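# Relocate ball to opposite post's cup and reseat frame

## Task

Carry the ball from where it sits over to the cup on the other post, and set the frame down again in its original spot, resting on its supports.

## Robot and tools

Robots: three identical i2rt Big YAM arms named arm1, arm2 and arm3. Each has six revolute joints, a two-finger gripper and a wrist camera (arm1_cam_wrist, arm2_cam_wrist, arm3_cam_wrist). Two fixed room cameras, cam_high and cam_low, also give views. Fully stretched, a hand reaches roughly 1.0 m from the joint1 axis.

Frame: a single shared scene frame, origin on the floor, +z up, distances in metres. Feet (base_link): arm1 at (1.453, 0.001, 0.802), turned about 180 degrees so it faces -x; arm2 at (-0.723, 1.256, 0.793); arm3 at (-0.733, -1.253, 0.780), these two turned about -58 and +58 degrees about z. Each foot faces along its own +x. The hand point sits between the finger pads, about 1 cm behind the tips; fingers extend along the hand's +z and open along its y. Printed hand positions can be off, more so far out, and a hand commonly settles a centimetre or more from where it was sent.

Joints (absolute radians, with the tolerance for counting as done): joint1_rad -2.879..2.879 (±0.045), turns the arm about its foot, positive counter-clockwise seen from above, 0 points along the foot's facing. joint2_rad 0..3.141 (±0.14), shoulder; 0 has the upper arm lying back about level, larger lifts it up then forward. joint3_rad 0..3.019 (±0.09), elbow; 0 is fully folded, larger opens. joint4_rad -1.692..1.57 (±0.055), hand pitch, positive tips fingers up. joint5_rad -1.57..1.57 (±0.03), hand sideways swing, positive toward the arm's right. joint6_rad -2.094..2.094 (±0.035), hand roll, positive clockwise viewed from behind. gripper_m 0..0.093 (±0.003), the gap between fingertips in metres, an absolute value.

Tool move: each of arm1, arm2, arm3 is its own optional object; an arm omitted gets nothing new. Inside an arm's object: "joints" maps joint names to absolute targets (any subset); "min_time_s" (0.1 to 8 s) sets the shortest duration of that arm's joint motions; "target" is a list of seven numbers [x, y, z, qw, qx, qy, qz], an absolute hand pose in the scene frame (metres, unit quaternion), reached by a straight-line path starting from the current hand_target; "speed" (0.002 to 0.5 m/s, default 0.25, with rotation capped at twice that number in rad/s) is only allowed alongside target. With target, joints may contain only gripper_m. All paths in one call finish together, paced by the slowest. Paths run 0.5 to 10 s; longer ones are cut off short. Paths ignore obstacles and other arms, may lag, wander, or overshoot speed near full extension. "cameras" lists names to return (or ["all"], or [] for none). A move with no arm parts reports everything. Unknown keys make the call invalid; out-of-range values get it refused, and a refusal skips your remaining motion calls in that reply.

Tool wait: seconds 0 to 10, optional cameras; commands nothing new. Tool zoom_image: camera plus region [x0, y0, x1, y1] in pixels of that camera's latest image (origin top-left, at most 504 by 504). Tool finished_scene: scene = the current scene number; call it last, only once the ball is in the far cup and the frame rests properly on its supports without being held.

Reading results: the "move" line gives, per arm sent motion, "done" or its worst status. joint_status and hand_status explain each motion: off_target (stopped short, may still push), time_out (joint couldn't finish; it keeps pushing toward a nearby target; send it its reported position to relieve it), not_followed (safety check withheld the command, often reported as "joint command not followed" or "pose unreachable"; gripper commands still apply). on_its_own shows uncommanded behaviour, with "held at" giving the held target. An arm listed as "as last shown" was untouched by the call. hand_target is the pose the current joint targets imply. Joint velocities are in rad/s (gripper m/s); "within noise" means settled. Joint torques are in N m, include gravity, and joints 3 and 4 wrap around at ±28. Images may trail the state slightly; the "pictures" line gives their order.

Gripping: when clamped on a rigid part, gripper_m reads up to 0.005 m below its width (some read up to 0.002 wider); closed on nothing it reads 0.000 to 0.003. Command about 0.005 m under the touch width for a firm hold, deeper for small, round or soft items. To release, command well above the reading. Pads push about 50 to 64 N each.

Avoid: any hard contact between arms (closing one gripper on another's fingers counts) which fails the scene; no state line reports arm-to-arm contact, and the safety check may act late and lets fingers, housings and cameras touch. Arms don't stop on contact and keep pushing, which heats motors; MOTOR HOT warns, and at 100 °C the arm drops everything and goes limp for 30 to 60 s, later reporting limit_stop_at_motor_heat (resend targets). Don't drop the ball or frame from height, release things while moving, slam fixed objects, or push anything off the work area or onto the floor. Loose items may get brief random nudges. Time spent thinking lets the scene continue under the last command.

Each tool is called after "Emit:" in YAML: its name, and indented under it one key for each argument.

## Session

Emit:
move:
  cameras: ["all"]

Emit:
zoom_image:
  camera: "cam_low"
  region: [330, 200, 600, 504]

Emit:
zoom_image:
  camera: "cam_high"
  region: [260, 200, 540, 490]

Scene clock: 0.00 s.
Joint torques (N m): no reading
Motor temperatures (°C): arm1=[29 28 29 24 25 24 24] | arm2=[25 30 28 26 23 21 27] | arm3=[27 27 27 27 23 24 25]
Heat: arm1: hottest joint1_rad 29 °C; arm2: hottest joint2_rad 30 °C; arm3: hottest joint1_rad 27 °C.
Joint velocities: within noise
arm1.joint_positions: joint1_rad=-0.430 joint2_rad=+0.631 joint3_rad=+1.402 joint4_rad=-1.276 joint5_rad=+0.008 joint6_rad=-0.169 gripper_m=+0.09396
arm1.joint_status: not commanded
arm1.hand: x=+1.2197 y=+0.0938 z=+1.3548 quat_wxyz=(+0.150, -0.857, +0.099, +0.482) (m; scene frame)
arm1.hand_target: x=+1.2220 y=+0.0927 z=+1.3684 quat_wxyz=(+0.154, -0.849, +0.098, +0.495) (m; scene frame)
arm1.hand_status: not commanded
arm2.joint_positions: joint1_rad=-0.159 joint2_rad=+0.563 joint3_rad=+1.339 joint4_rad=-1.223 joint5_rad=+0.179 joint6_rad=+0.060 gripper_m=+0.09396
arm2.joint_status: not commanded
arm2.hand: x=-0.6645 y=+1.0393 z=+1.3486 quat_wxyz=(-0.418, -0.522, -0.658, +0.347) (m; scene frame)
arm2.hand_target: x=-0.6659 y=+1.0426 z=+1.3594 quat_wxyz=(-0.427, -0.519, -0.652, +0.352) (m; scene frame)
arm2.hand_status: not commanded
arm3.joint_positions: joint1_rad=+0.085 joint2_rad=+0.628 joint3_rad=+1.434 joint4_rad=-1.415 joint5_rad=+0.195 joint6_rad=+0.111 gripper_m=+0.09396
arm3.joint_status: not commanded
arm3.hand: x=-0.6006 y=-1.0712 z=+1.3224 quat_wxyz=(-0.427, +0.378, -0.800, -0.190) (m; scene frame)
arm3.hand_target: x=-0.6017 y=-1.0734 z=+1.3346 quat_wxyz=(-0.437, +0.373, -0.794, -0.198) (m; scene frame)
arm3.hand_status: not commanded
pictures: arm1_cam_wrist, arm2_cam_wrist, arm3_cam_wrist, cam_high, cam_low
camera_calibration:
arm1_cam_wrist: T_world_to_cam=[[0.328122, 0.927523, 0.178992, -0.73172], [0.884814, -0.235417, -0.402099, -0.51117], [-0.330819, 0.290312, -0.89793, 1.71922], [0, 0, 0, 1]] pos_world=[1.26113, 0.059239, 1.46917]
arm2_cam_wrist: T_world_to_cam=[[-0.977649, -0.209434, 0.0184212, -0.45841], [-0.189655, 0.840709, -0.507188, -0.309064], [0.0907357, -0.499346, -0.861638, 1.86683], [0, 0, 0, 1]] pos_world=[-0.676167, 1.09602, 1.46022]
arm3_cam_wrist: T_world_to_cam=[[0.770384, -0.63719, 0.0223167, -0.249647], [-0.595868, -0.731994, -0.330341, -0.703067], [0.226826, 0.241192, -0.943598, 1.77024], [0, 0, 0, 1]] pos_world=[-0.628148, -1.10068, 1.44372]

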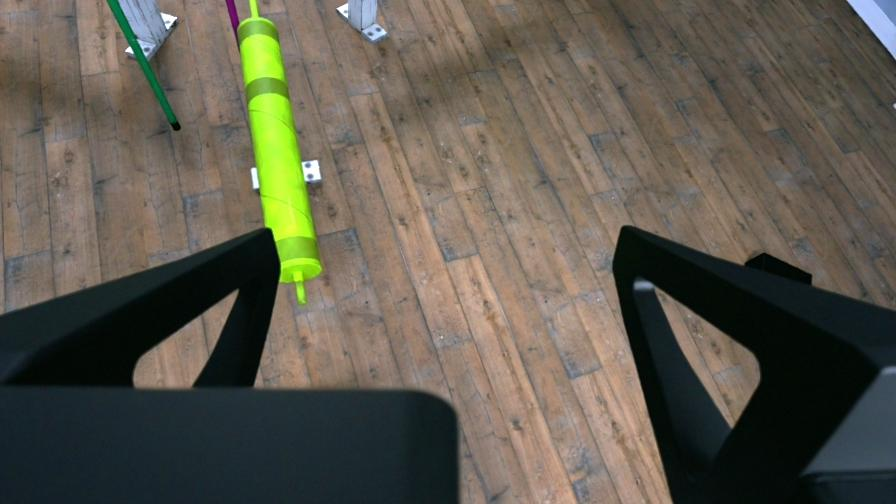

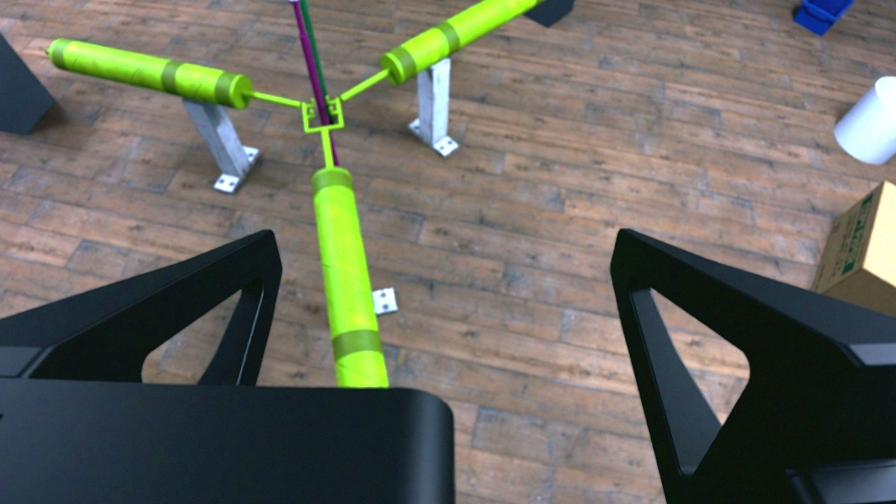

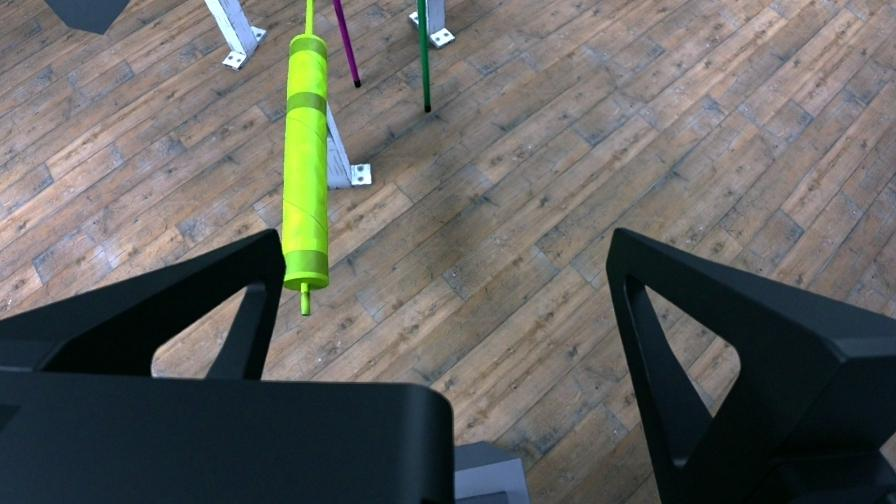

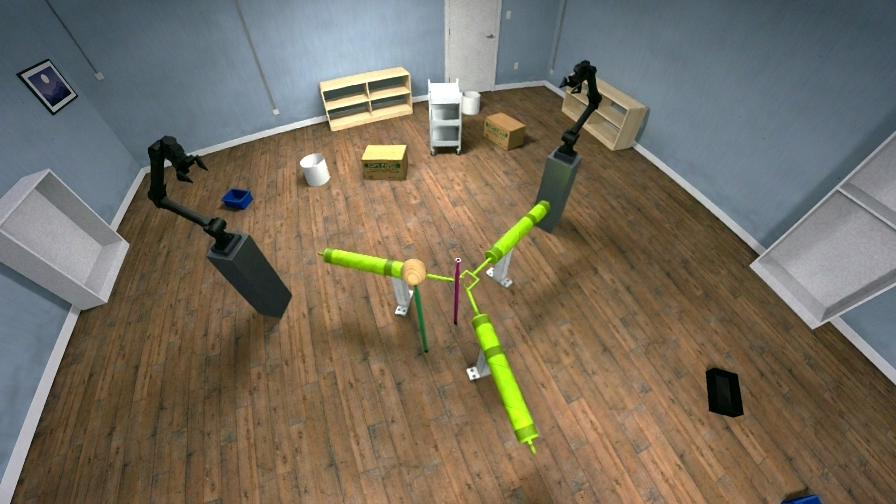

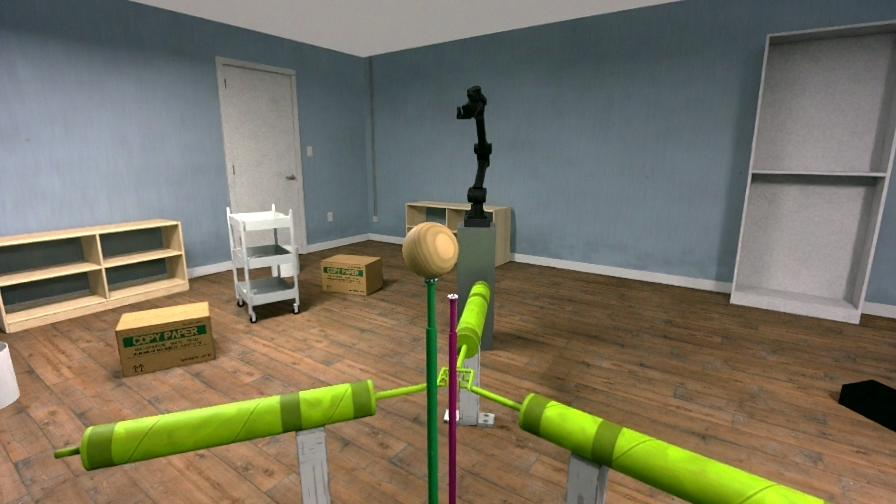

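Scaled by 1.658 from the camera's 896x504 image, which has a finer 1280x720 frame.

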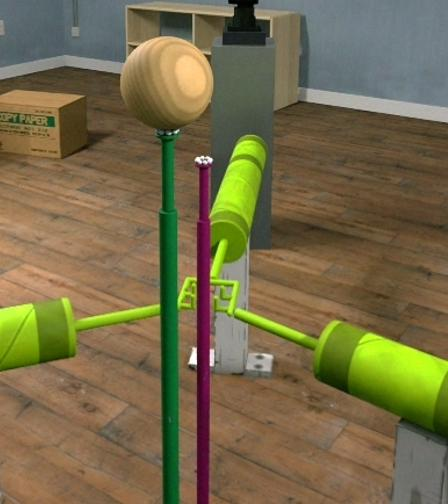

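Scaled by 1.738 from the camera's 896x504 image, which has a finer 1280x720 frame.

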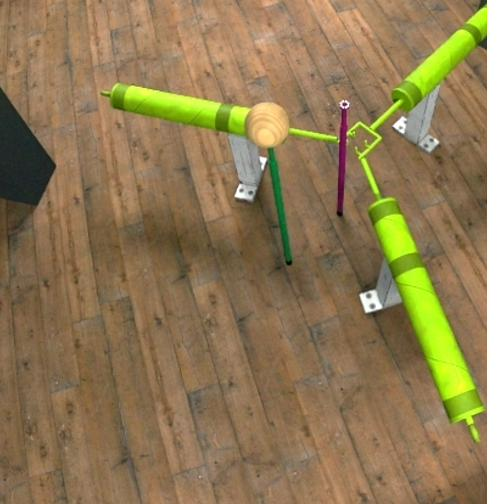

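Emit:
move:
  arm1: {"target":[0.875,0.053,0.61,-0.0079,0.9654,-0.0295,-0.2587],"speed":0.4}
  arm2: {"target":[-0.575,1.03,0.61,0.0741,0.5242,0.8471,-0.0459],"speed":0.4}
  arm3: {"target":[-0.701,-0.74,0.61,0.0768,-0.4715,0.8776,0.0413],"speed":0.4}
  cameras: ["arm1_cam_wrist","arm2_cam_wrist","arm3_cam_wrist"]

Scene clock: 38.00 s.
Joint torques (N m): arm1=[0.09 -17.38 5.52 1.36 -0.14 0.29] | arm2=[2.08 -8.53 0.44 0.75 -0.15 -0.1] | arm3=[0.73 -13.22 7.36 0.73 0.09 0.13]
Motor temperatures (°C): arm1=[29 28 34 24 25 24 24] | arm2=[25 30 36 26 23 21 27] | arm3=[26 27 35 27 23 24 24]
Heat: arm1: hottest joint3_rad 34 °C; arm2: hottest joint3_rad 36 °C; arm3: hottest joint3_rad 35 °C.
move: arm1 off_target; arm2 done; arm3 off_target
Joint velocities: within noise
arm1.joint_positions: joint1_rad=-0.135 joint2_rad=+2.252 joint3_rad=+1.038 joint4_rad=+0.150 joint5_rad=-0.022 joint6_rad=-0.035 gripper_m=+0.09396
arm1.joint_status: not commanded
arm1.hand: x=+0.8909 y=+0.0591 z=+0.6027 quat_wxyz=(+0.012, -0.969, +0.030, +0.245) (m; scene frame)
arm1.hand_target: x=+0.8753 y=+0.0530 z=+0.6104 quat_wxyz=(+0.008, -0.965, +0.029, +0.259) (m; scene frame)
arm1.hand_status: off_target (0.019 m and 1.7 deg from the pose sent, 0.822 m and 33.9 deg at the start; pose on its path clipped on 12 of 109 steps)
arm2.joint_positions: joint1_rad=+0.024 joint2_rad=+2.009 joint3_rad=+0.395 joint4_rad=+0.204 joint5_rad=+0.021 joint6_rad=+0.141 gripper_m=+0.09396
arm2.joint_status: not commanded
arm2.hand: x=-0.5777 y=+1.0287 z=+0.6156 quat_wxyz=(-0.076, -0.532, -0.842, +0.047) (m; scene frame)
arm2.hand_target: x=-0.5751 y=+1.0302 z=+0.6102 quat_wxyz=(-0.074, -0.524, -0.847, +0.046) (m; scene frame)
arm2.hand_status: done (0.006 m and 1.0 deg from the pose sent, 0.744 m and 57.3 deg at the start; pose on its path clipped on 22 of 109 steps)
arm3.joint_positions: joint1_rad=+0.521 joint2_rad=+2.140 joint3_rad=+1.073 joint4_rad=-0.367 joint5_rad=+0.096 joint6_rad=+0.537 gripper_m=+0.09396
arm3.joint_status: not commanded
arm3.hand: x=-0.6971 y=-0.7535 z=+0.6114 quat_wxyz=(-0.074, +0.473, -0.877, -0.033) (m; scene frame)
arm3.hand_target: x=-0.7011 y=-0.7404 z=+0.6103 quat_wxyz=(-0.077, +0.472, -0.877, -0.041) (m; scene frame)
arm3.hand_status: off_target (0.014 m and 1.0 deg from the pose sent, 0.792 m and 46.1 deg at the start; pose on its path clipped on 8 of 109 steps)
pictures: arm1_cam_wrist, arm2_cam_wrist, arm3_cam_wrist
camera_calibration:
arm1_cam_wrist: T_world_to_cam=[[0.0684533, 0.997198, 0.0301776, -0.140131], [0.988008, -0.0719566, 0.136608, -0.957166], [0.138397, 0.0204644, -0.990165, 0.598799], [0, 0, 0, 1]] pos_world=[0.872409, 0.0586099, 0.727895]
arm2_cam_wrist: T_world_to_cam=[[-0.904459, -0.426551, 0.00305397, -0.0871798], [-0.385243, 0.819903, 0.423494, -1.32003], [-0.183146, 0.381857, -0.905894, 0.184633], [0, 0, 0, 1]] pos_world=[-0.553569, 0.974608, 0.726551]
arm3_cam_wrist: T_world_to_cam=[[0.838808, -0.544351, 0.0091434, 0.16875], [-0.488322, -0.744834, 0.454713, -1.17765], [-0.240713, -0.385882, -0.890591, 0.213742], [0, 0, 0, 1]] pos_world=[-0.665169, -0.702812, 0.724304]

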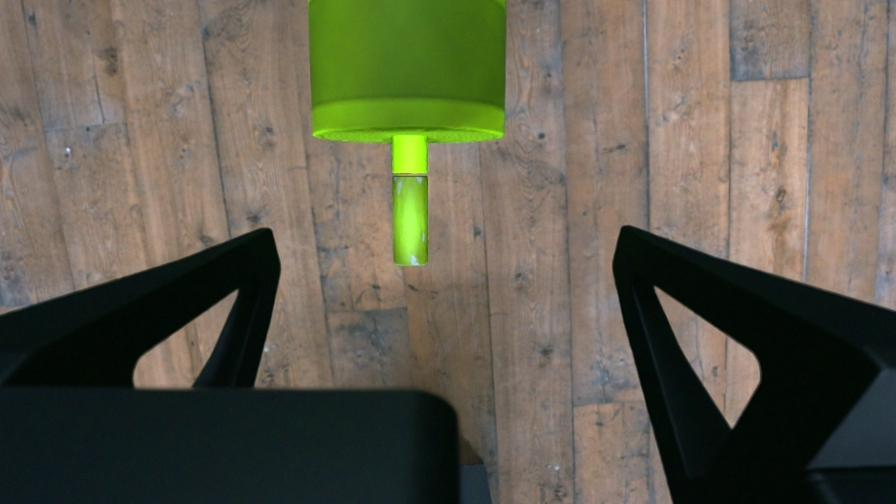

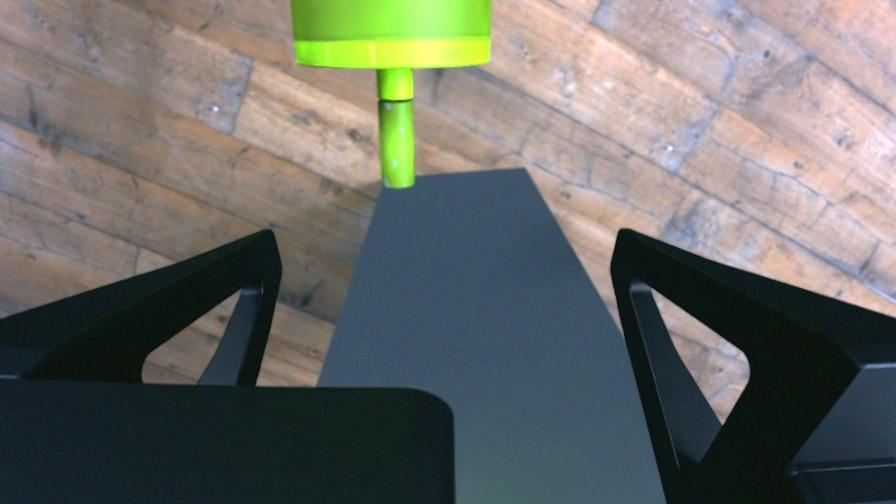

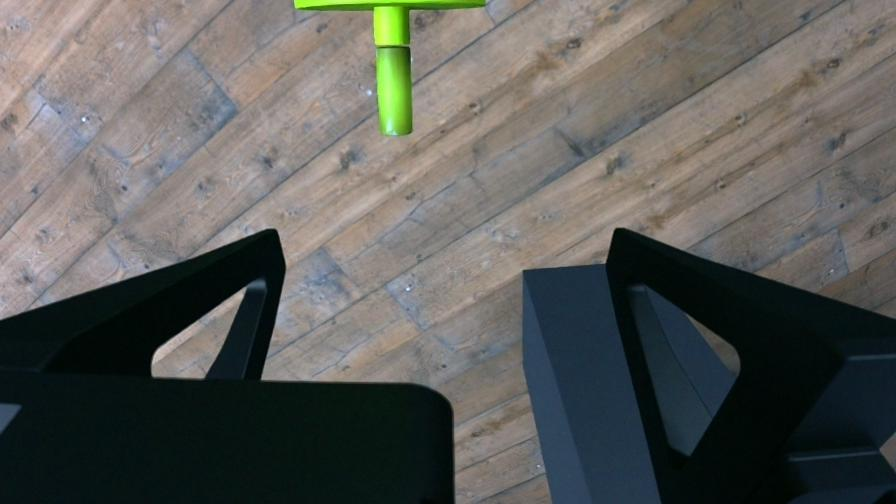

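Emit:
move:
  arm1: {"target":[0.877,0.043,0.456,-0.0079,0.9654,-0.0295,-0.2587],"speed":0.2}
  arm2: {"target":[-0.553,1.044,0.446,0.0741,0.5242,0.8471,-0.0459],"speed":0.2}
  arm3: {"target":[-0.714,-0.711,0.449,0.0768,-0.4715,0.8776,0.0413],"speed":0.2}
  cameras: ["arm1_cam_wrist","arm2_cam_wrist","arm3_cam_wrist"]

Scene clock: 51.70 s.
Joint torques (N m): arm1=[0.15 -18.55 3.36 1.91 0.15 0.31] | arm2=[1.9 -11.05 -2.41 0.73 0 0.15] | arm3=[0.73 -15.21 5.42 1.09 0.26 0.13]
Motor temperatures (°C): arm1=[29 31 33 24 25 24 24] | arm2=[25 30 33 26 23 21 26] | arm3=[26 28 34 27 23 24 24]
Heat: arm1: hottest joint3_rad 33 °C; arm2: hottest joint3_rad 33 °C; arm3: hottest joint3_rad 34 °C.
move: arm1 off_target; arm2 done; arm3 off_target
Joint velocities: within noise
arm1.joint_positions: joint1_rad=-0.112 joint2_rad=+2.648 joint3_rad=+1.236 joint4_rad=+0.343 joint5_rad=-0.018 joint6_rad=-0.018 gripper_m=+0.09396
arm1.joint_status: not commanded
arm1.hand: x=+0.8908 y=+0.0483 z=+0.4514 quat_wxyz=(+0.008, -0.969, +0.028, +0.243) (m; scene frame)
arm1.hand_target: x=+0.8773 y=+0.0428 z=+0.4563 quat_wxyz=(+0.008, -0.965, +0.029, +0.259) (m; scene frame)
arm1.hand_status: off_target (0.015 m and 1.8 deg from the pose sent, 0.148 m and 1.7 deg at the start)
arm2.joint_positions: joint1_rad=+0.136 joint2_rad=+2.653 joint3_rad=+0.658 joint4_rad=+0.579 joint5_rad=+0.035 joint6_rad=+0.229 gripper_m=+0.09396
arm2.joint_status: not commanded
arm2.hand: x=-0.5531 y=+1.0409 z=+0.4525 quat_wxyz=(-0.074, -0.522, -0.849, +0.046) (m; scene frame)
arm2.hand_target: x=-0.5531 y=+1.0440 z=+0.4462 quat_wxyz=(-0.074, -0.524, -0.847, +0.046) (m; scene frame)
arm2.hand_status: done (0.007 m and 0.3 deg from the pose sent, 0.172 m and 1.1 deg at the start)
arm3.joint_positions: joint1_rad=+0.546 joint2_rad=+2.560 joint3_rad=+1.325 joint4_rad=-0.203 joint5_rad=+0.096 joint6_rad=+0.563 gripper_m=+0.09396
arm3.joint_status: not commanded
arm3.hand: x=-0.7099 y=-0.7204 z=+0.4538 quat_wxyz=(-0.072, +0.473, -0.877, -0.034) (m; scene frame)
arm3.hand_target: x=-0.7141 y=-0.7111 z=+0.4493 quat_wxyz=(-0.077, +0.472, -0.878, -0.041) (m; scene frame)
arm3.hand_status: off_target (0.011 m and 1.0 deg from the pose sent, 0.169 m and 1.0 deg at the start)
pictures: arm1_cam_wrist, arm2_cam_wrist, arm3_cam_wrist
camera_calibration:
arm1_cam_wrist: T_world_to_cam=[[0.0627446, 0.99772, 0.0248398, -0.117235], [0.987878, -0.0656281, 0.14068, -0.939172], [0.141989, 0.0157118, -0.989744, 0.446045], [0, 0, 0, 1]] pos_world=[0.87181, 0.048324, 0.576505]
arm2_cam_wrist: T_world_to_cam=[[-0.894388, -0.447277, 0.00377872, -0.0323443], [-0.403062, 0.80958, 0.426756, -1.25205], [-0.193937, 0.380162, -0.904359, 0.0317393], [0, 0, 0, 1]] pos_world=[-0.527428, 0.987103, 0.563146]
arm3_cam_wrist: T_world_to_cam=[[0.838796, -0.544401, 0.00703085, 0.199925], [-0.486764, -0.744081, 0.457607, -1.08714], [-0.24389, -0.387261, -0.889127, 0.0792045], [0, 0, 0, 1]] pos_world=[-0.67756, -0.669408, 0.566501]

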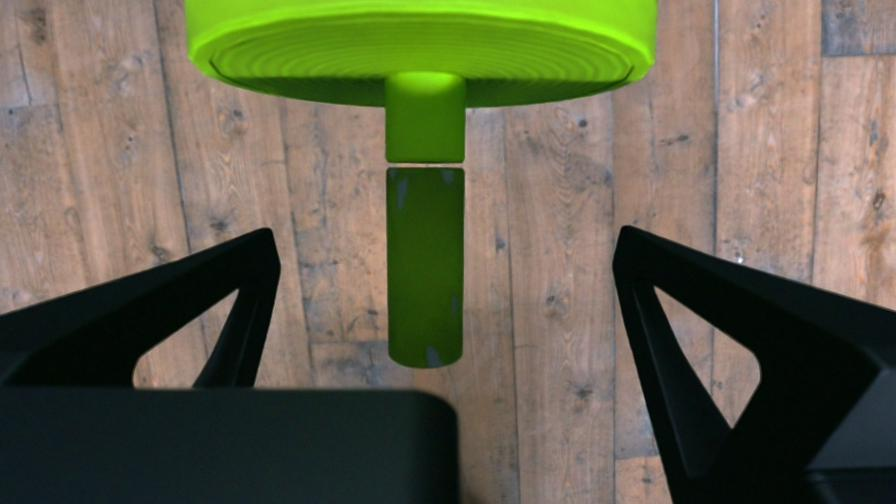

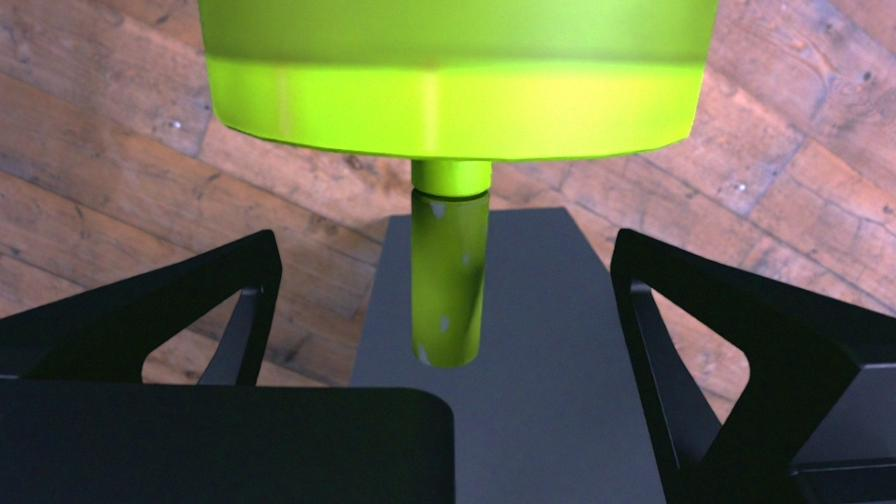

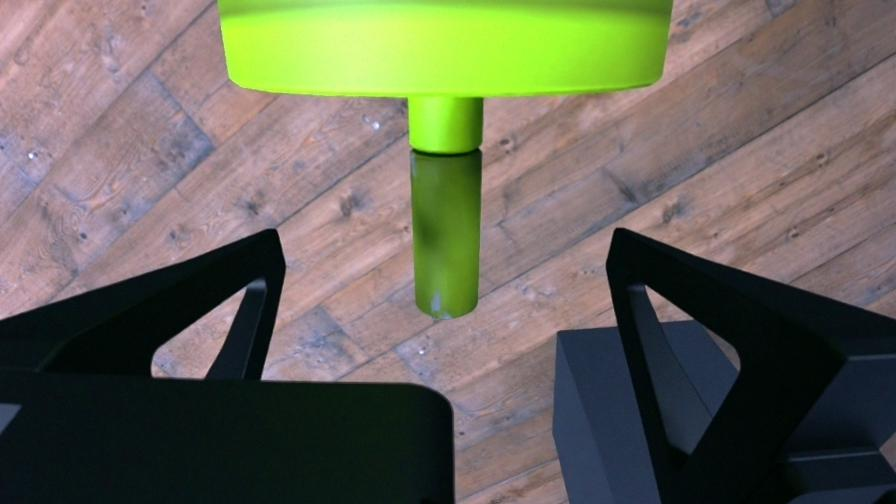

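Emit:
move:
  arm1: {"target":[0.877,0.037,0.453,-0.0079,0.9654,-0.0295,-0.2587],"speed":0.1}
  arm2: {"target":[-0.553,1.044,0.443,0.0741,0.5242,0.8471,-0.0459],"speed":0.1}
  arm3: {"target":[-0.714,-0.711,0.440,0.0768,-0.4715,0.8776,0.0413],"speed":0.1}

Emit:
move:
  arm1: {"joints":{"gripper_m":0.011}}
  arm2: {"joints":{"gripper_m":0.011}}
  arm3: {"joints":{"gripper_m":0.011}}
  cameras: ["arm1_cam_wrist","arm2_cam_wrist","arm3_cam_wrist"]

Scene clock: 61.23 s.
Joint torques (N m): arm1=[0.09 -17.79 3.63 1.95 0.15 0.32] | arm2=[1.85 -10.75 -2.35 0.76 0 0.12] | arm3=[0.73 -14.97 5.55 1.18 0.26 0.13]
Motor temperatures (°C): arm1=[29 30 33 24 25 24 24] | arm2=[25 30 32 26 23 21 26] | arm3=[26 28 33 27 23 24 24]
Heat: arm1: hottest joint3_rad 33 °C; arm2: hottest joint3_rad 32 °C; arm3: hottest joint3_rad 33 °C.
move: arm1 off_target; arm2 done; arm3 off_target
Joint velocities: within noise
arm1.joint_positions: joint1_rad=-0.099 joint2_rad=+2.648 joint3_rad=+1.236 joint4_rad=+0.346 joint5_rad=-0.011 joint6_rad=-0.008 gripper_m=+0.09396
arm1.joint_status: not commanded
arm1.hand: x=+0.8898 y=+0.0423 z=+0.4516 quat_wxyz=(+0.009, -0.969, +0.028, +0.245) (m; scene frame)
arm1.hand_target: x=+0.8773 y=+0.0370 z=+0.4534 quat_wxyz=(+0.008, -0.965, +0.029, +0.259) (m; scene frame)
arm1.hand_status: off_target (0.014 m and 1.7 deg from the pose sent, 0.018 m and 1.8 deg at the start)
arm2.joint_positions: joint1_rad=+0.136 joint2_rad=+2.657 joint3_rad=+0.664 joint4_rad=+0.582 joint5_rad=+0.035 joint6_rad=+0.229 gripper_m=+0.09396
arm2.joint_status: not commanded
arm2.hand: x=-0.5516 y=+1.0391 z=+0.4509 quat_wxyz=(-0.077, -0.522, -0.848, +0.047) (m; scene frame)
arm2.hand_target: x=-0.5531 y=+1.0440 z=+0.4432 quat_wxyz=(-0.074, -0.524, -0.847, +0.046) (m; scene frame)
arm2.hand_status: done (0.009 m and 0.4 deg from the pose sent, 0.010 m and 0.3 deg at the start)
arm3.joint_positions: joint1_rad=+0.546 joint2_rad=+2.578 joint3_rad=+1.336 joint4_rad=-0.197 joint5_rad=+0.096 joint6_rad=+0.563 gripper_m=+0.09396
arm3.joint_status: not commanded
arm3.hand: x=-0.7100 y=-0.7204 z=+0.4467 quat_wxyz=(-0.072, +0.473, -0.878, -0.033) (m; scene frame)
arm3.hand_target: x=-0.7141 y=-0.7114 z=+0.4404 quat_wxyz=(-0.077, +0.472, -0.878, -0.041) (m; scene frame)
arm3.hand_status: off_target (0.012 m and 1.1 deg from the pose sent, 0.017 m and 1.1 deg at the start)
pictures: none

Scene clock: 62.07 s.
Joint torques (N m): arm1=[0.09 -17.73 3.64 1.95 0.12 0.29] | arm2=[1.9 -10.75 -2.37 0.75 -0.07 0.07] | arm3=[0.73 -14.97 5.55 1.17 0.25 0.12]
Motor temperatures (°C): arm1=[29 30 33 24 25 24 24] | arm2=[25 31 32 26 23 21 26] | arm3=[26 28 33 27 23 24 24]
Heat: arm1: hottest joint3_rad 33 °C; arm2: hottest joint3_rad 32 °C; arm3: hottest joint3_rad 33 °C.
move: arm1 off_target; arm2 off_target; arm3 off_target
Joint velocities: within noise
arm1.joint_positions: joint1_rad=-0.099 joint2_rad=+2.648 joint3_rad=+1.236 joint4_rad=+0.346 joint5_rad=-0.011 joint6_rad=-0.004 gripper_m=+0.01892
arm1.joint_status: gripper_m off_target (ended at +0.01895, target +0.01100)
arm1.hand: x=+0.8898 y=+0.0425 z=+0.4516 quat_wxyz=(+0.009, -0.969, +0.030, +0.245) (m; scene frame)
arm1.hand_target: x=+0.8773 y=+0.0370 z=+0.4534 quat_wxyz=(+0.008, -0.965, +0.030, +0.259) (m; scene frame)
arm1.hand_status: not commanded
arm2.joint_positions: joint1_rad=+0.136 joint2_rad=+2.657 joint3_rad=+0.664 joint4_rad=+0.582 joint5_rad=+0.037 joint6_rad=+0.235 gripper_m=+0.01808
arm2.joint_status: gripper_m off_target (ended at +0.01811, target +0.01100)
arm2.hand: x=-0.5518 y=+1.0388 z=+0.4509 quat_wxyz=(-0.077, -0.524, -0.847, +0.047) (m; scene frame)
arm2.hand_target: x=-0.5531 y=+1.0440 z=+0.4433 quat_wxyz=(-0.074, -0.524, -0.847, +0.046) (m; scene frame)
arm2.hand_status: not commanded
arm3.joint_positions: joint1_rad=+0.546 joint2_rad=+2.578 joint3_rad=+1.336 joint4_rad=-0.197 joint5_rad=+0.096 joint6_rad=+0.563 gripper_m=+0.01663
arm3.joint_status: gripper_m off_target (ended at +0.01666, target +0.01100)
arm3.hand: x=-0.7100 y=-0.7204 z=+0.4467 quat_wxyz=(-0.072, +0.473, -0.878, -0.033) (m; scene frame)
arm3.hand_target: x=-0.7141 y=-0.7114 z=+0.4404 quat_wxyz=(-0.077, +0.472, -0.878, -0.041) (m; scene frame)
arm3.hand_status: not commanded
pictures: arm1_cam_wrist, arm2_cam_wrist, arm3_cam_wrist
camera_calibration:
arm1_cam_wrist: T_world_to_cam=[[0.0654139, 0.997549, 0.0248288, -0.113718], [0.988053, -0.0682307, 0.13819, -0.937496], [0.139545, 0.0154927, -0.990095, 0.448771], [0, 0, 0, 1]] pos_world=[0.87111, 0.0425204, 0.576702]
arm2_cam_wrist: T_world_to_cam=[[-0.897238, -0.441534, 0.00334483, -0.0394907], [-0.399026, 0.814055, 0.42201, -1.24954], [-0.189055, 0.377309, -0.906585, 0.0380569], [0, 0, 0, 1]] pos_world=[-0.526838, 0.985401, 0.561954]
arm3_cam_wrist: T_world_to_cam=[[0.838411, -0.544988, 0.00740983, 0.199055], [-0.487274, -0.743393, 0.458182, -1.08417], [-0.244195, -0.387755, -0.888828, 0.0721485], [0, 0, 0, 1]] pos_world=[-0.67756, -0.669507, 0.5594]

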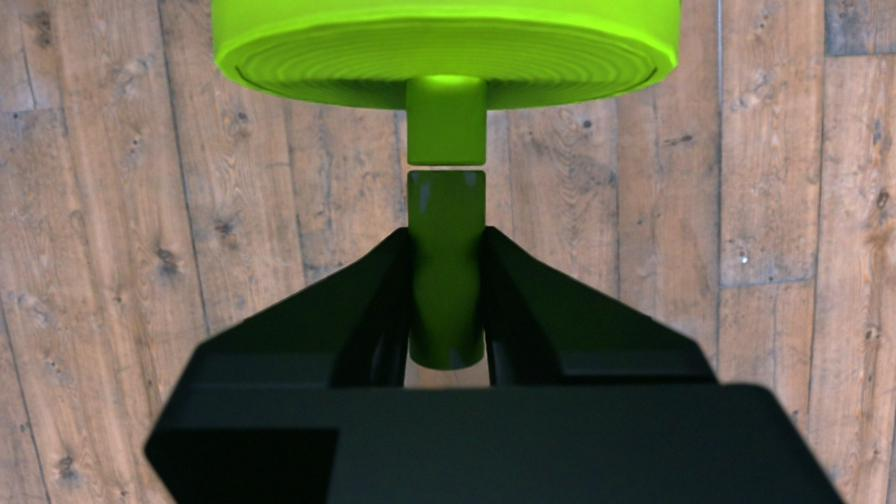

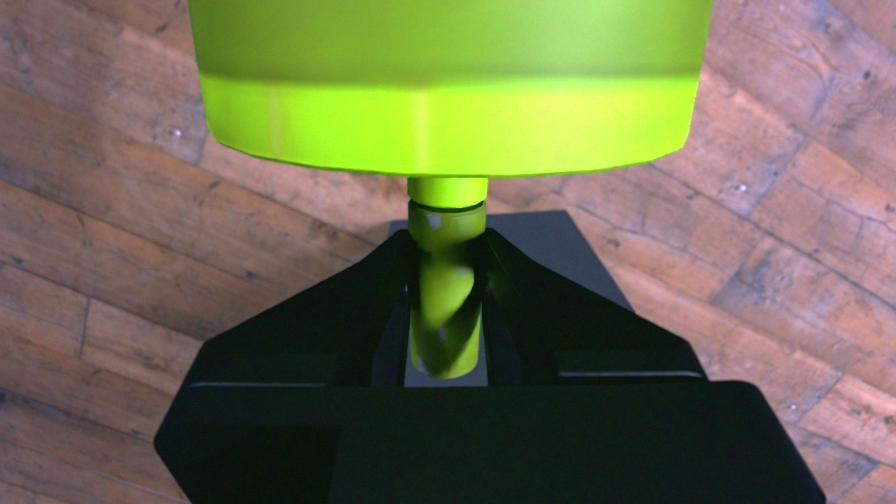

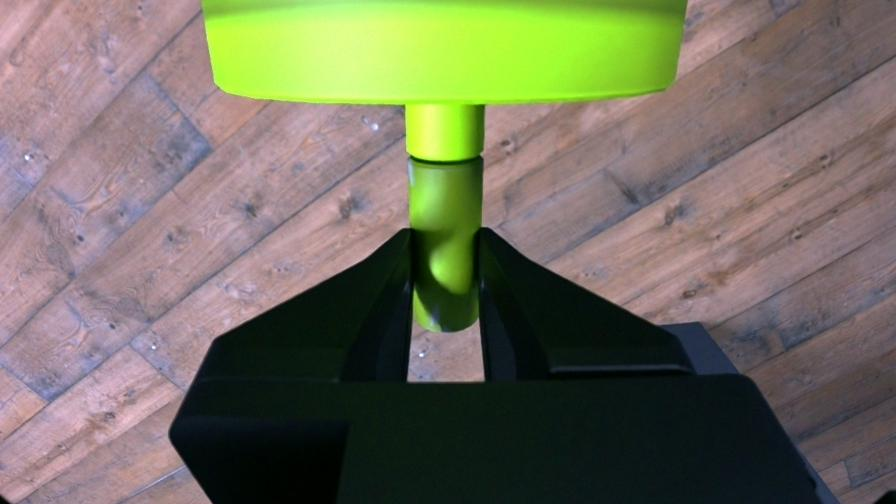

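Emit:
move:
  arm1: {"target":[0.879,0.040,0.535,-0.0079,0.9654,-0.0295,-0.2587],"speed":0.1,"joints":{"gripper_m":0.009}}
  arm2: {"target":[-0.553,1.041,0.527,0.0741,0.5242,0.8471,-0.0459],"speed":0.1,"joints":{"gripper_m":0.009}}
  arm3: {"target":[-0.712,-0.716,0.527,0.0768,-0.4715,0.8776,0.0413],"speed":0.1,"joints":{"gripper_m":0.009}}
  cameras: ["cam_high","cam_low","arm3_cam_wrist"]

Scene clock: 90.77 s.
Joint torques (N m): arm1=[-1.03 -21.42 2.06 1.07 0 0.2] | arm2=[1.03 -14.86 -4 -0.03 -0.14 -0.03] | arm3=[0.73 -19.19 3.45 -0.09 0.02 0.08]
Motor temperatures (°C): arm1=[29 31 31 24 25 24 25] | arm2=[25 32 30 26 23 21 28] | arm3=[26 30 31 27 23 24 26]
Heat: arm1: hottest joint2_rad 31 °C; arm2: hottest joint2_rad 32 °C; arm3: hottest joint3_rad 31 °C.
move: arm1 off_target; arm2 off_target; arm3 off_target
Joint velocities: within noise
arm1.joint_positions: joint1_rad=-0.094 joint2_rad=+2.488 joint3_rad=+1.131 joint4_rad=+0.286 joint5_rad=-0.011 joint6_rad=-0.002 gripper_m=+0.01892
arm1.joint_status: gripper_m off_target (ended at +0.01892, target +0.00900)
arm1.hand: x=+0.8935 y=+0.0387 z=+0.5114 quat_wxyz=(+0.008, -0.970, +0.028, +0.242) (m; scene frame)
arm1.hand_target: x=+0.8791 y=+0.0400 z=+0.5343 quat_wxyz=(+0.008, -0.965, +0.030, +0.259) (m; scene frame)
arm1.hand_status: off_target (0.028 m and 2.0 deg from the pose sent, 0.084 m and 1.7 deg at the start)
arm2.joint_positions: joint1_rad=+0.136 joint2_rad=+2.423 joint3_rad=+0.546 joint4_rad=+0.467 joint5_rad=+0.038 joint6_rad=+0.235 gripper_m=+0.01808
arm2.joint_status: gripper_m off_target (ended at +0.01808, target +0.00900)
arm2.hand: x=-0.5494 y=+1.0363 z=+0.5170 quat_wxyz=(-0.076, -0.525, -0.847, +0.048) (m; scene frame)
arm2.hand_target: x=-0.5531 y=+1.0411 z=+0.5264 quat_wxyz=(-0.074, -0.524, -0.847, +0.046) (m; scene frame)
arm2.hand_status: off_target (0.012 m and 0.3 deg from the pose sent, 0.076 m and 0.3 deg at the start)
arm3.joint_positions: joint1_rad=+0.542 joint2_rad=+2.428 joint3_rad=+1.246 joint4_rad=-0.255 joint5_rad=+0.101 joint6_rad=+0.563 gripper_m=+0.01663
arm3.joint_status: gripper_m off_target (ended at +0.01663, target +0.00900)
arm3.hand: x=-0.7067 y=-0.7239 z=+0.5066 quat_wxyz=(-0.075, +0.470, -0.879, -0.033) (m; scene frame)
arm3.hand_target: x=-0.7119 y=-0.7160 z=+0.5263 quat_wxyz=(-0.077, +0.471, -0.878, -0.041) (m; scene frame)
arm3.hand_status: off_target (0.023 m and 1.0 deg from the pose sent, 0.080 m and 1.1 deg at the start)
pictures: arm3_cam_wrist, cam_high, cam_low
camera_calibration:
arm3_cam_wrist: T_world_to_cam=[[0.835715, -0.549067, 0.0102816, 0.187711], [-0.493095, -0.742018, 0.454165, -1.11372], [-0.241738, -0.384622, -0.890858, 0.129788], [0, 0, 0, 1]] pos_world=[-0.674668, -0.673415, 0.619505]

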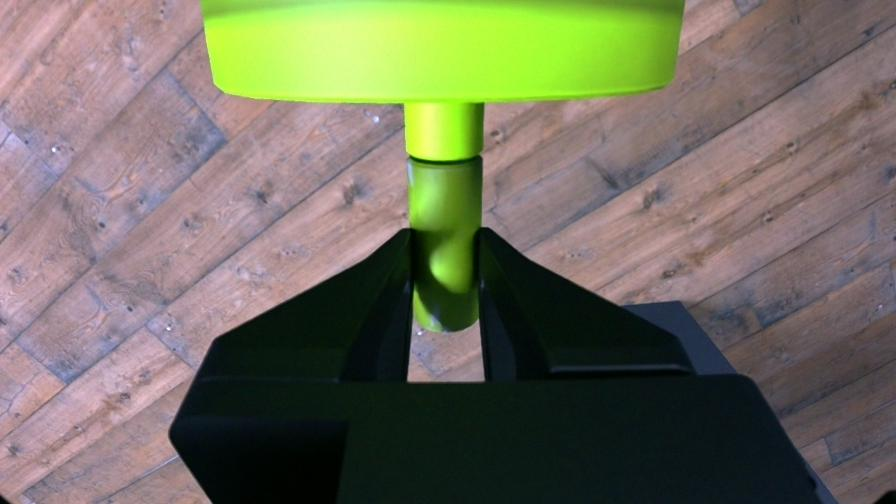

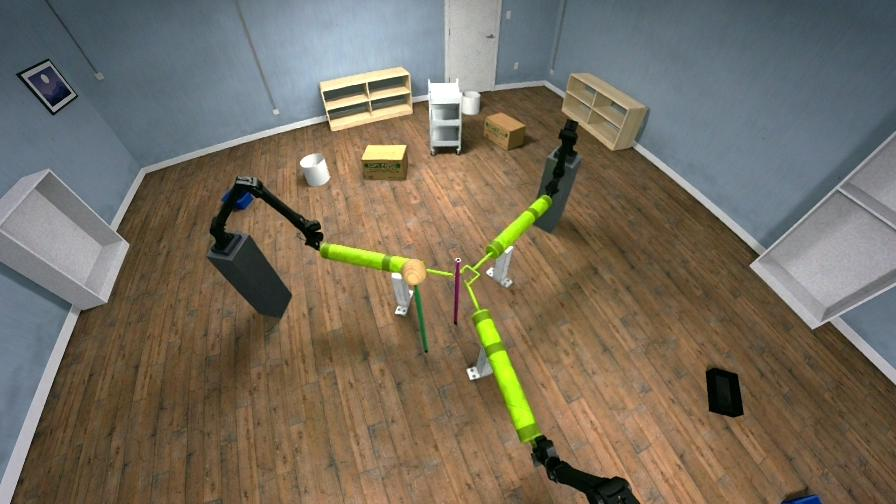

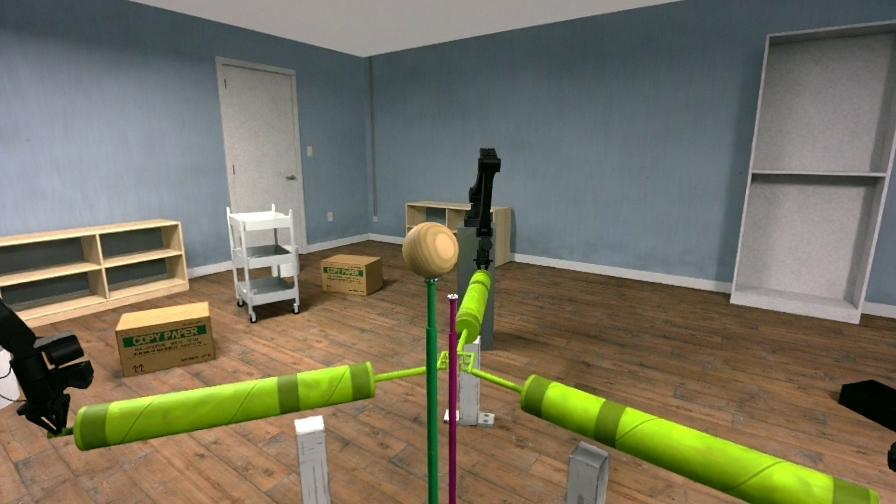

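Emit:
move:
  arm1: {"target":[0.879,0.040,0.889,-0.0079,0.9654,-0.0295,-0.2587],"speed":0.2}
  arm2: {"target":[-0.553,1.041,0.876,0.0741,0.5242,0.8471,-0.0459],"speed":0.2}
  arm3: {"target":[-0.712,-0.716,0.880,0.0768,-0.4715,0.8776,0.0413],"speed":0.2}

Emit:
move:
  arm1: {"target":[1.023,-0.2525,0.889,-0.0079,0.9654,-0.0295,-0.2587],"speed":0.15}
  arm2: {"target":[-0.409,0.7485,0.878,0.0741,0.5242,0.8471,-0.0459],"speed":0.15}
  arm3: {"target":[-0.568,-1.0085,0.878,0.0768,-0.4715,0.8776,0.0413],"speed":0.15}
  cameras: ["cam_high","cam_low"]

Emit:
zoom_image:
  camera: "cam_low"
  region: [370, 210, 490, 330]

Emit:
zoom_image:
  camera: "cam_high"
  region: [380, 230, 480, 330]

Scene clock: 108.87 s.
Joint torques (N m): arm1=[-1.44 -16.85 11.02 0.31 -0.13 0.14] | arm2=[1.08 -7.18 9.17 -1.43 -0.41 -0.1] | arm3=[0.79 -16.03 11.55 -1.22 0.16 0.11]
Motor temperatures (°C): arm1=[29 32 31 24 25 24 26] | arm2=[24 34 30 26 23 21 28] | arm3=[26 32 31 27 23 24 26]
Heat: arm1: hottest joint2_rad 32 °C; arm2: hottest joint2_rad 34 °C; arm3: hottest joint2_rad 32 °C.
move: arm1 off_target; arm2 off_target; arm3 off_target
Joint velocities: within noise
arm1.joint_positions: joint1_rad=-0.097 joint2_rad=+1.678 joint3_rad=+1.063 joint4_rad=-0.472 joint5_rad=-0.011 joint6_rad=-0.002 gripper_m=+0.01892
arm1.joint_status: not commanded
arm1.hand: x=+0.8960 y=+0.0366 z=+0.8555 quat_wxyz=(+0.008, -0.972, +0.030, +0.234) (m; scene frame)
arm1.hand_target: x=+0.8802 y=+0.0400 z=+0.8890 quat_wxyz=(+0.008, -0.965, +0.030, +0.259) (m; scene frame)
arm1.hand_status: off_target (0.038 m and 2.9 deg from the pose sent, 0.378 m and 2.0 deg at the start)
arm2.joint_positions: joint1_rad=+0.129 joint2_rad=+1.083 joint3_rad=+0.568 joint4_rad=-0.898 joint5_rad=+0.043 joint6_rad=+0.235 gripper_m=+0.01808
arm2.joint_status: not commanded
arm2.hand: x=-0.5540 y=+1.0398 z=+0.8615 quat_wxyz=(-0.074, -0.528, -0.845, +0.050) (m; scene frame)
arm2.hand_target: x=-0.5529 y=+1.0408 z=+0.8753 quat_wxyz=(-0.074, -0.524, -0.847, +0.046) (m; scene frame)
arm2.hand_status: off_target (0.015 m and 0.7 deg from the pose sent, 0.359 m and 0.3 deg at the start)
arm3.joint_positions: joint1_rad=+0.544 joint2_rad=+1.760 joint3_rad=+1.291 joint4_rad=-0.973 joint5_rad=+0.098 joint6_rad=+0.563 gripper_m=+0.01663
arm3.joint_status: not commanded
arm3.hand: x=-0.7071 y=-0.7209 z=+0.8499 quat_wxyz=(-0.072, +0.471, -0.878, -0.032) (m; scene frame)
arm3.hand_target: x=-0.7118 y=-0.7165 z=+0.8794 quat_wxyz=(-0.077, +0.471, -0.878, -0.042) (m; scene frame)
arm3.hand_status: off_target (0.031 m and 1.2 deg from the pose sent, 0.374 m and 1.0 deg at the start)
pictures: none

Scene clock: 111.87 s.
Joint torques (N m): arm1=[-0.03 -13.68 11.11 0.17 0.97 0.18] | arm2=[1.49 -18.02 11.34 -0.69 -0.45 -0.07] | arm3=[-1.08 -7.06 9.11 -0.66 -0.04 -0.08]
Motor temperatures (°C): arm1=[29 32 32 24 25 24 26] | arm2=[24 34 31 26 23 21 29] | arm3=[26 32 31 27 23 24 26]
Heat: arm1: hottest joint2_rad 32 °C; arm2: hottest joint2_rad 34 °C; arm3: hottest joint2_rad 32 °C.
move: arm1 off_target; arm2 off_target; arm3 off_target
Joint velocities: within noise
arm1.joint_positions: joint1_rad=+0.609 joint2_rad=+1.539 joint3_rad=+0.913 joint4_rad=-0.567 joint5_rad=+0.310 joint6_rad=+0.638 gripper_m=+0.01892
arm1.joint_status: not commanded
arm1.hand: x=+1.0381 y=-0.2399 z=+0.8594 quat_wxyz=(+0.016, -0.972, +0.028, +0.234) (m; scene frame)
arm1.hand_target: x=+1.0240 y=-0.2519 z=+0.8891 quat_wxyz=(+0.007, -0.965, +0.030, +0.259) (m; scene frame)
arm1.hand_status: off_target (0.036 m and 3.1 deg from the pose sent, 0.317 m and 2.9 deg at the start)
arm2.joint_positions: joint1_rad=-0.008 joint2_rad=+1.876 joint3_rad=+1.442 joint4_rad=-0.985 joint5_rad=+0.023 joint6_rad=+0.100 gripper_m=+0.01808
arm2.joint_status: not commanded
arm2.hand: x=-0.4200 y=+0.7580 z=+0.8676 quat_wxyz=(-0.069, -0.529, -0.845, +0.049) (m; scene frame)
arm2.hand_target: x=-0.4094 y=+0.7489 z=+0.8781 quat_wxyz=(-0.075, -0.524, -0.847, +0.046) (m; scene frame)
arm2.hand_status: off_target (0.018 m and 0.9 deg from the pose sent, 0.326 m and 0.7 deg at the start)
arm3.joint_positions: joint1_rad=-0.021 joint2_rad=+1.105 joint3_rad=+0.660 joint4_rad=-0.944 joint5_rad=+0.002 joint6_rad=+0.002 gripper_m=+0.01663
arm3.joint_status: not commanded
arm3.hand: x=-0.5666 y=-1.0006 z=+0.8694 quat_wxyz=(-0.078, +0.472, -0.877, -0.042) (m; scene frame)
arm3.hand_target: x=-0.5679 y=-1.0081 z=+0.8775 quat_wxyz=(-0.077, +0.471, -0.878, -0.041) (m; scene frame)
arm3.hand_status: off_target (0.012 m and 0.2 deg from the pose sent, 0.321 m and 1.2 deg at the start)
pictures: cam_high, cam_low

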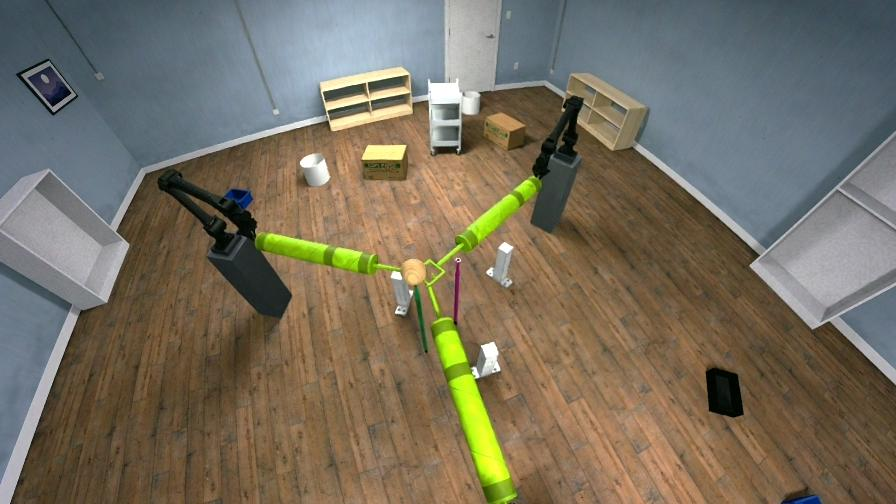

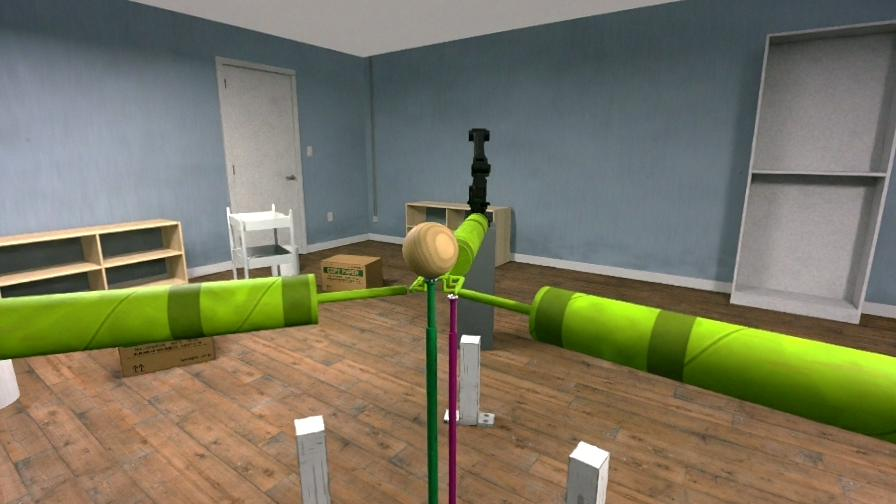

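Scaled by 4.200 from the camera's 896x504 image, which has a finer 1280x720 frame.

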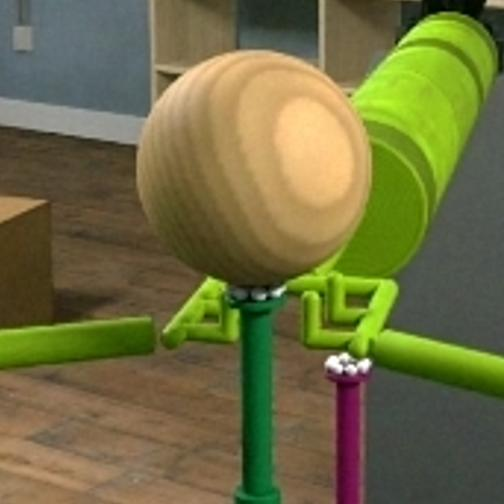

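Scaled by 5.040 from the camera's 896x504 image, which has a finer 1280x720 frame.

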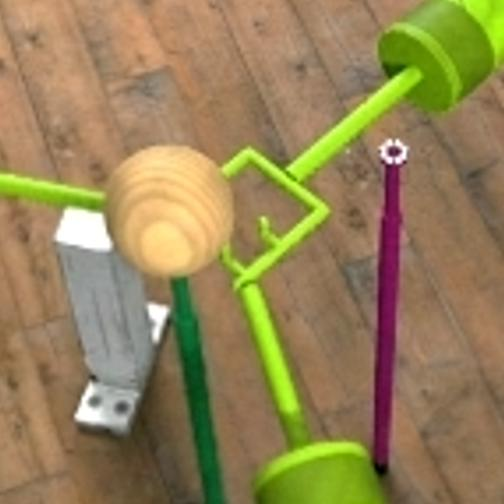

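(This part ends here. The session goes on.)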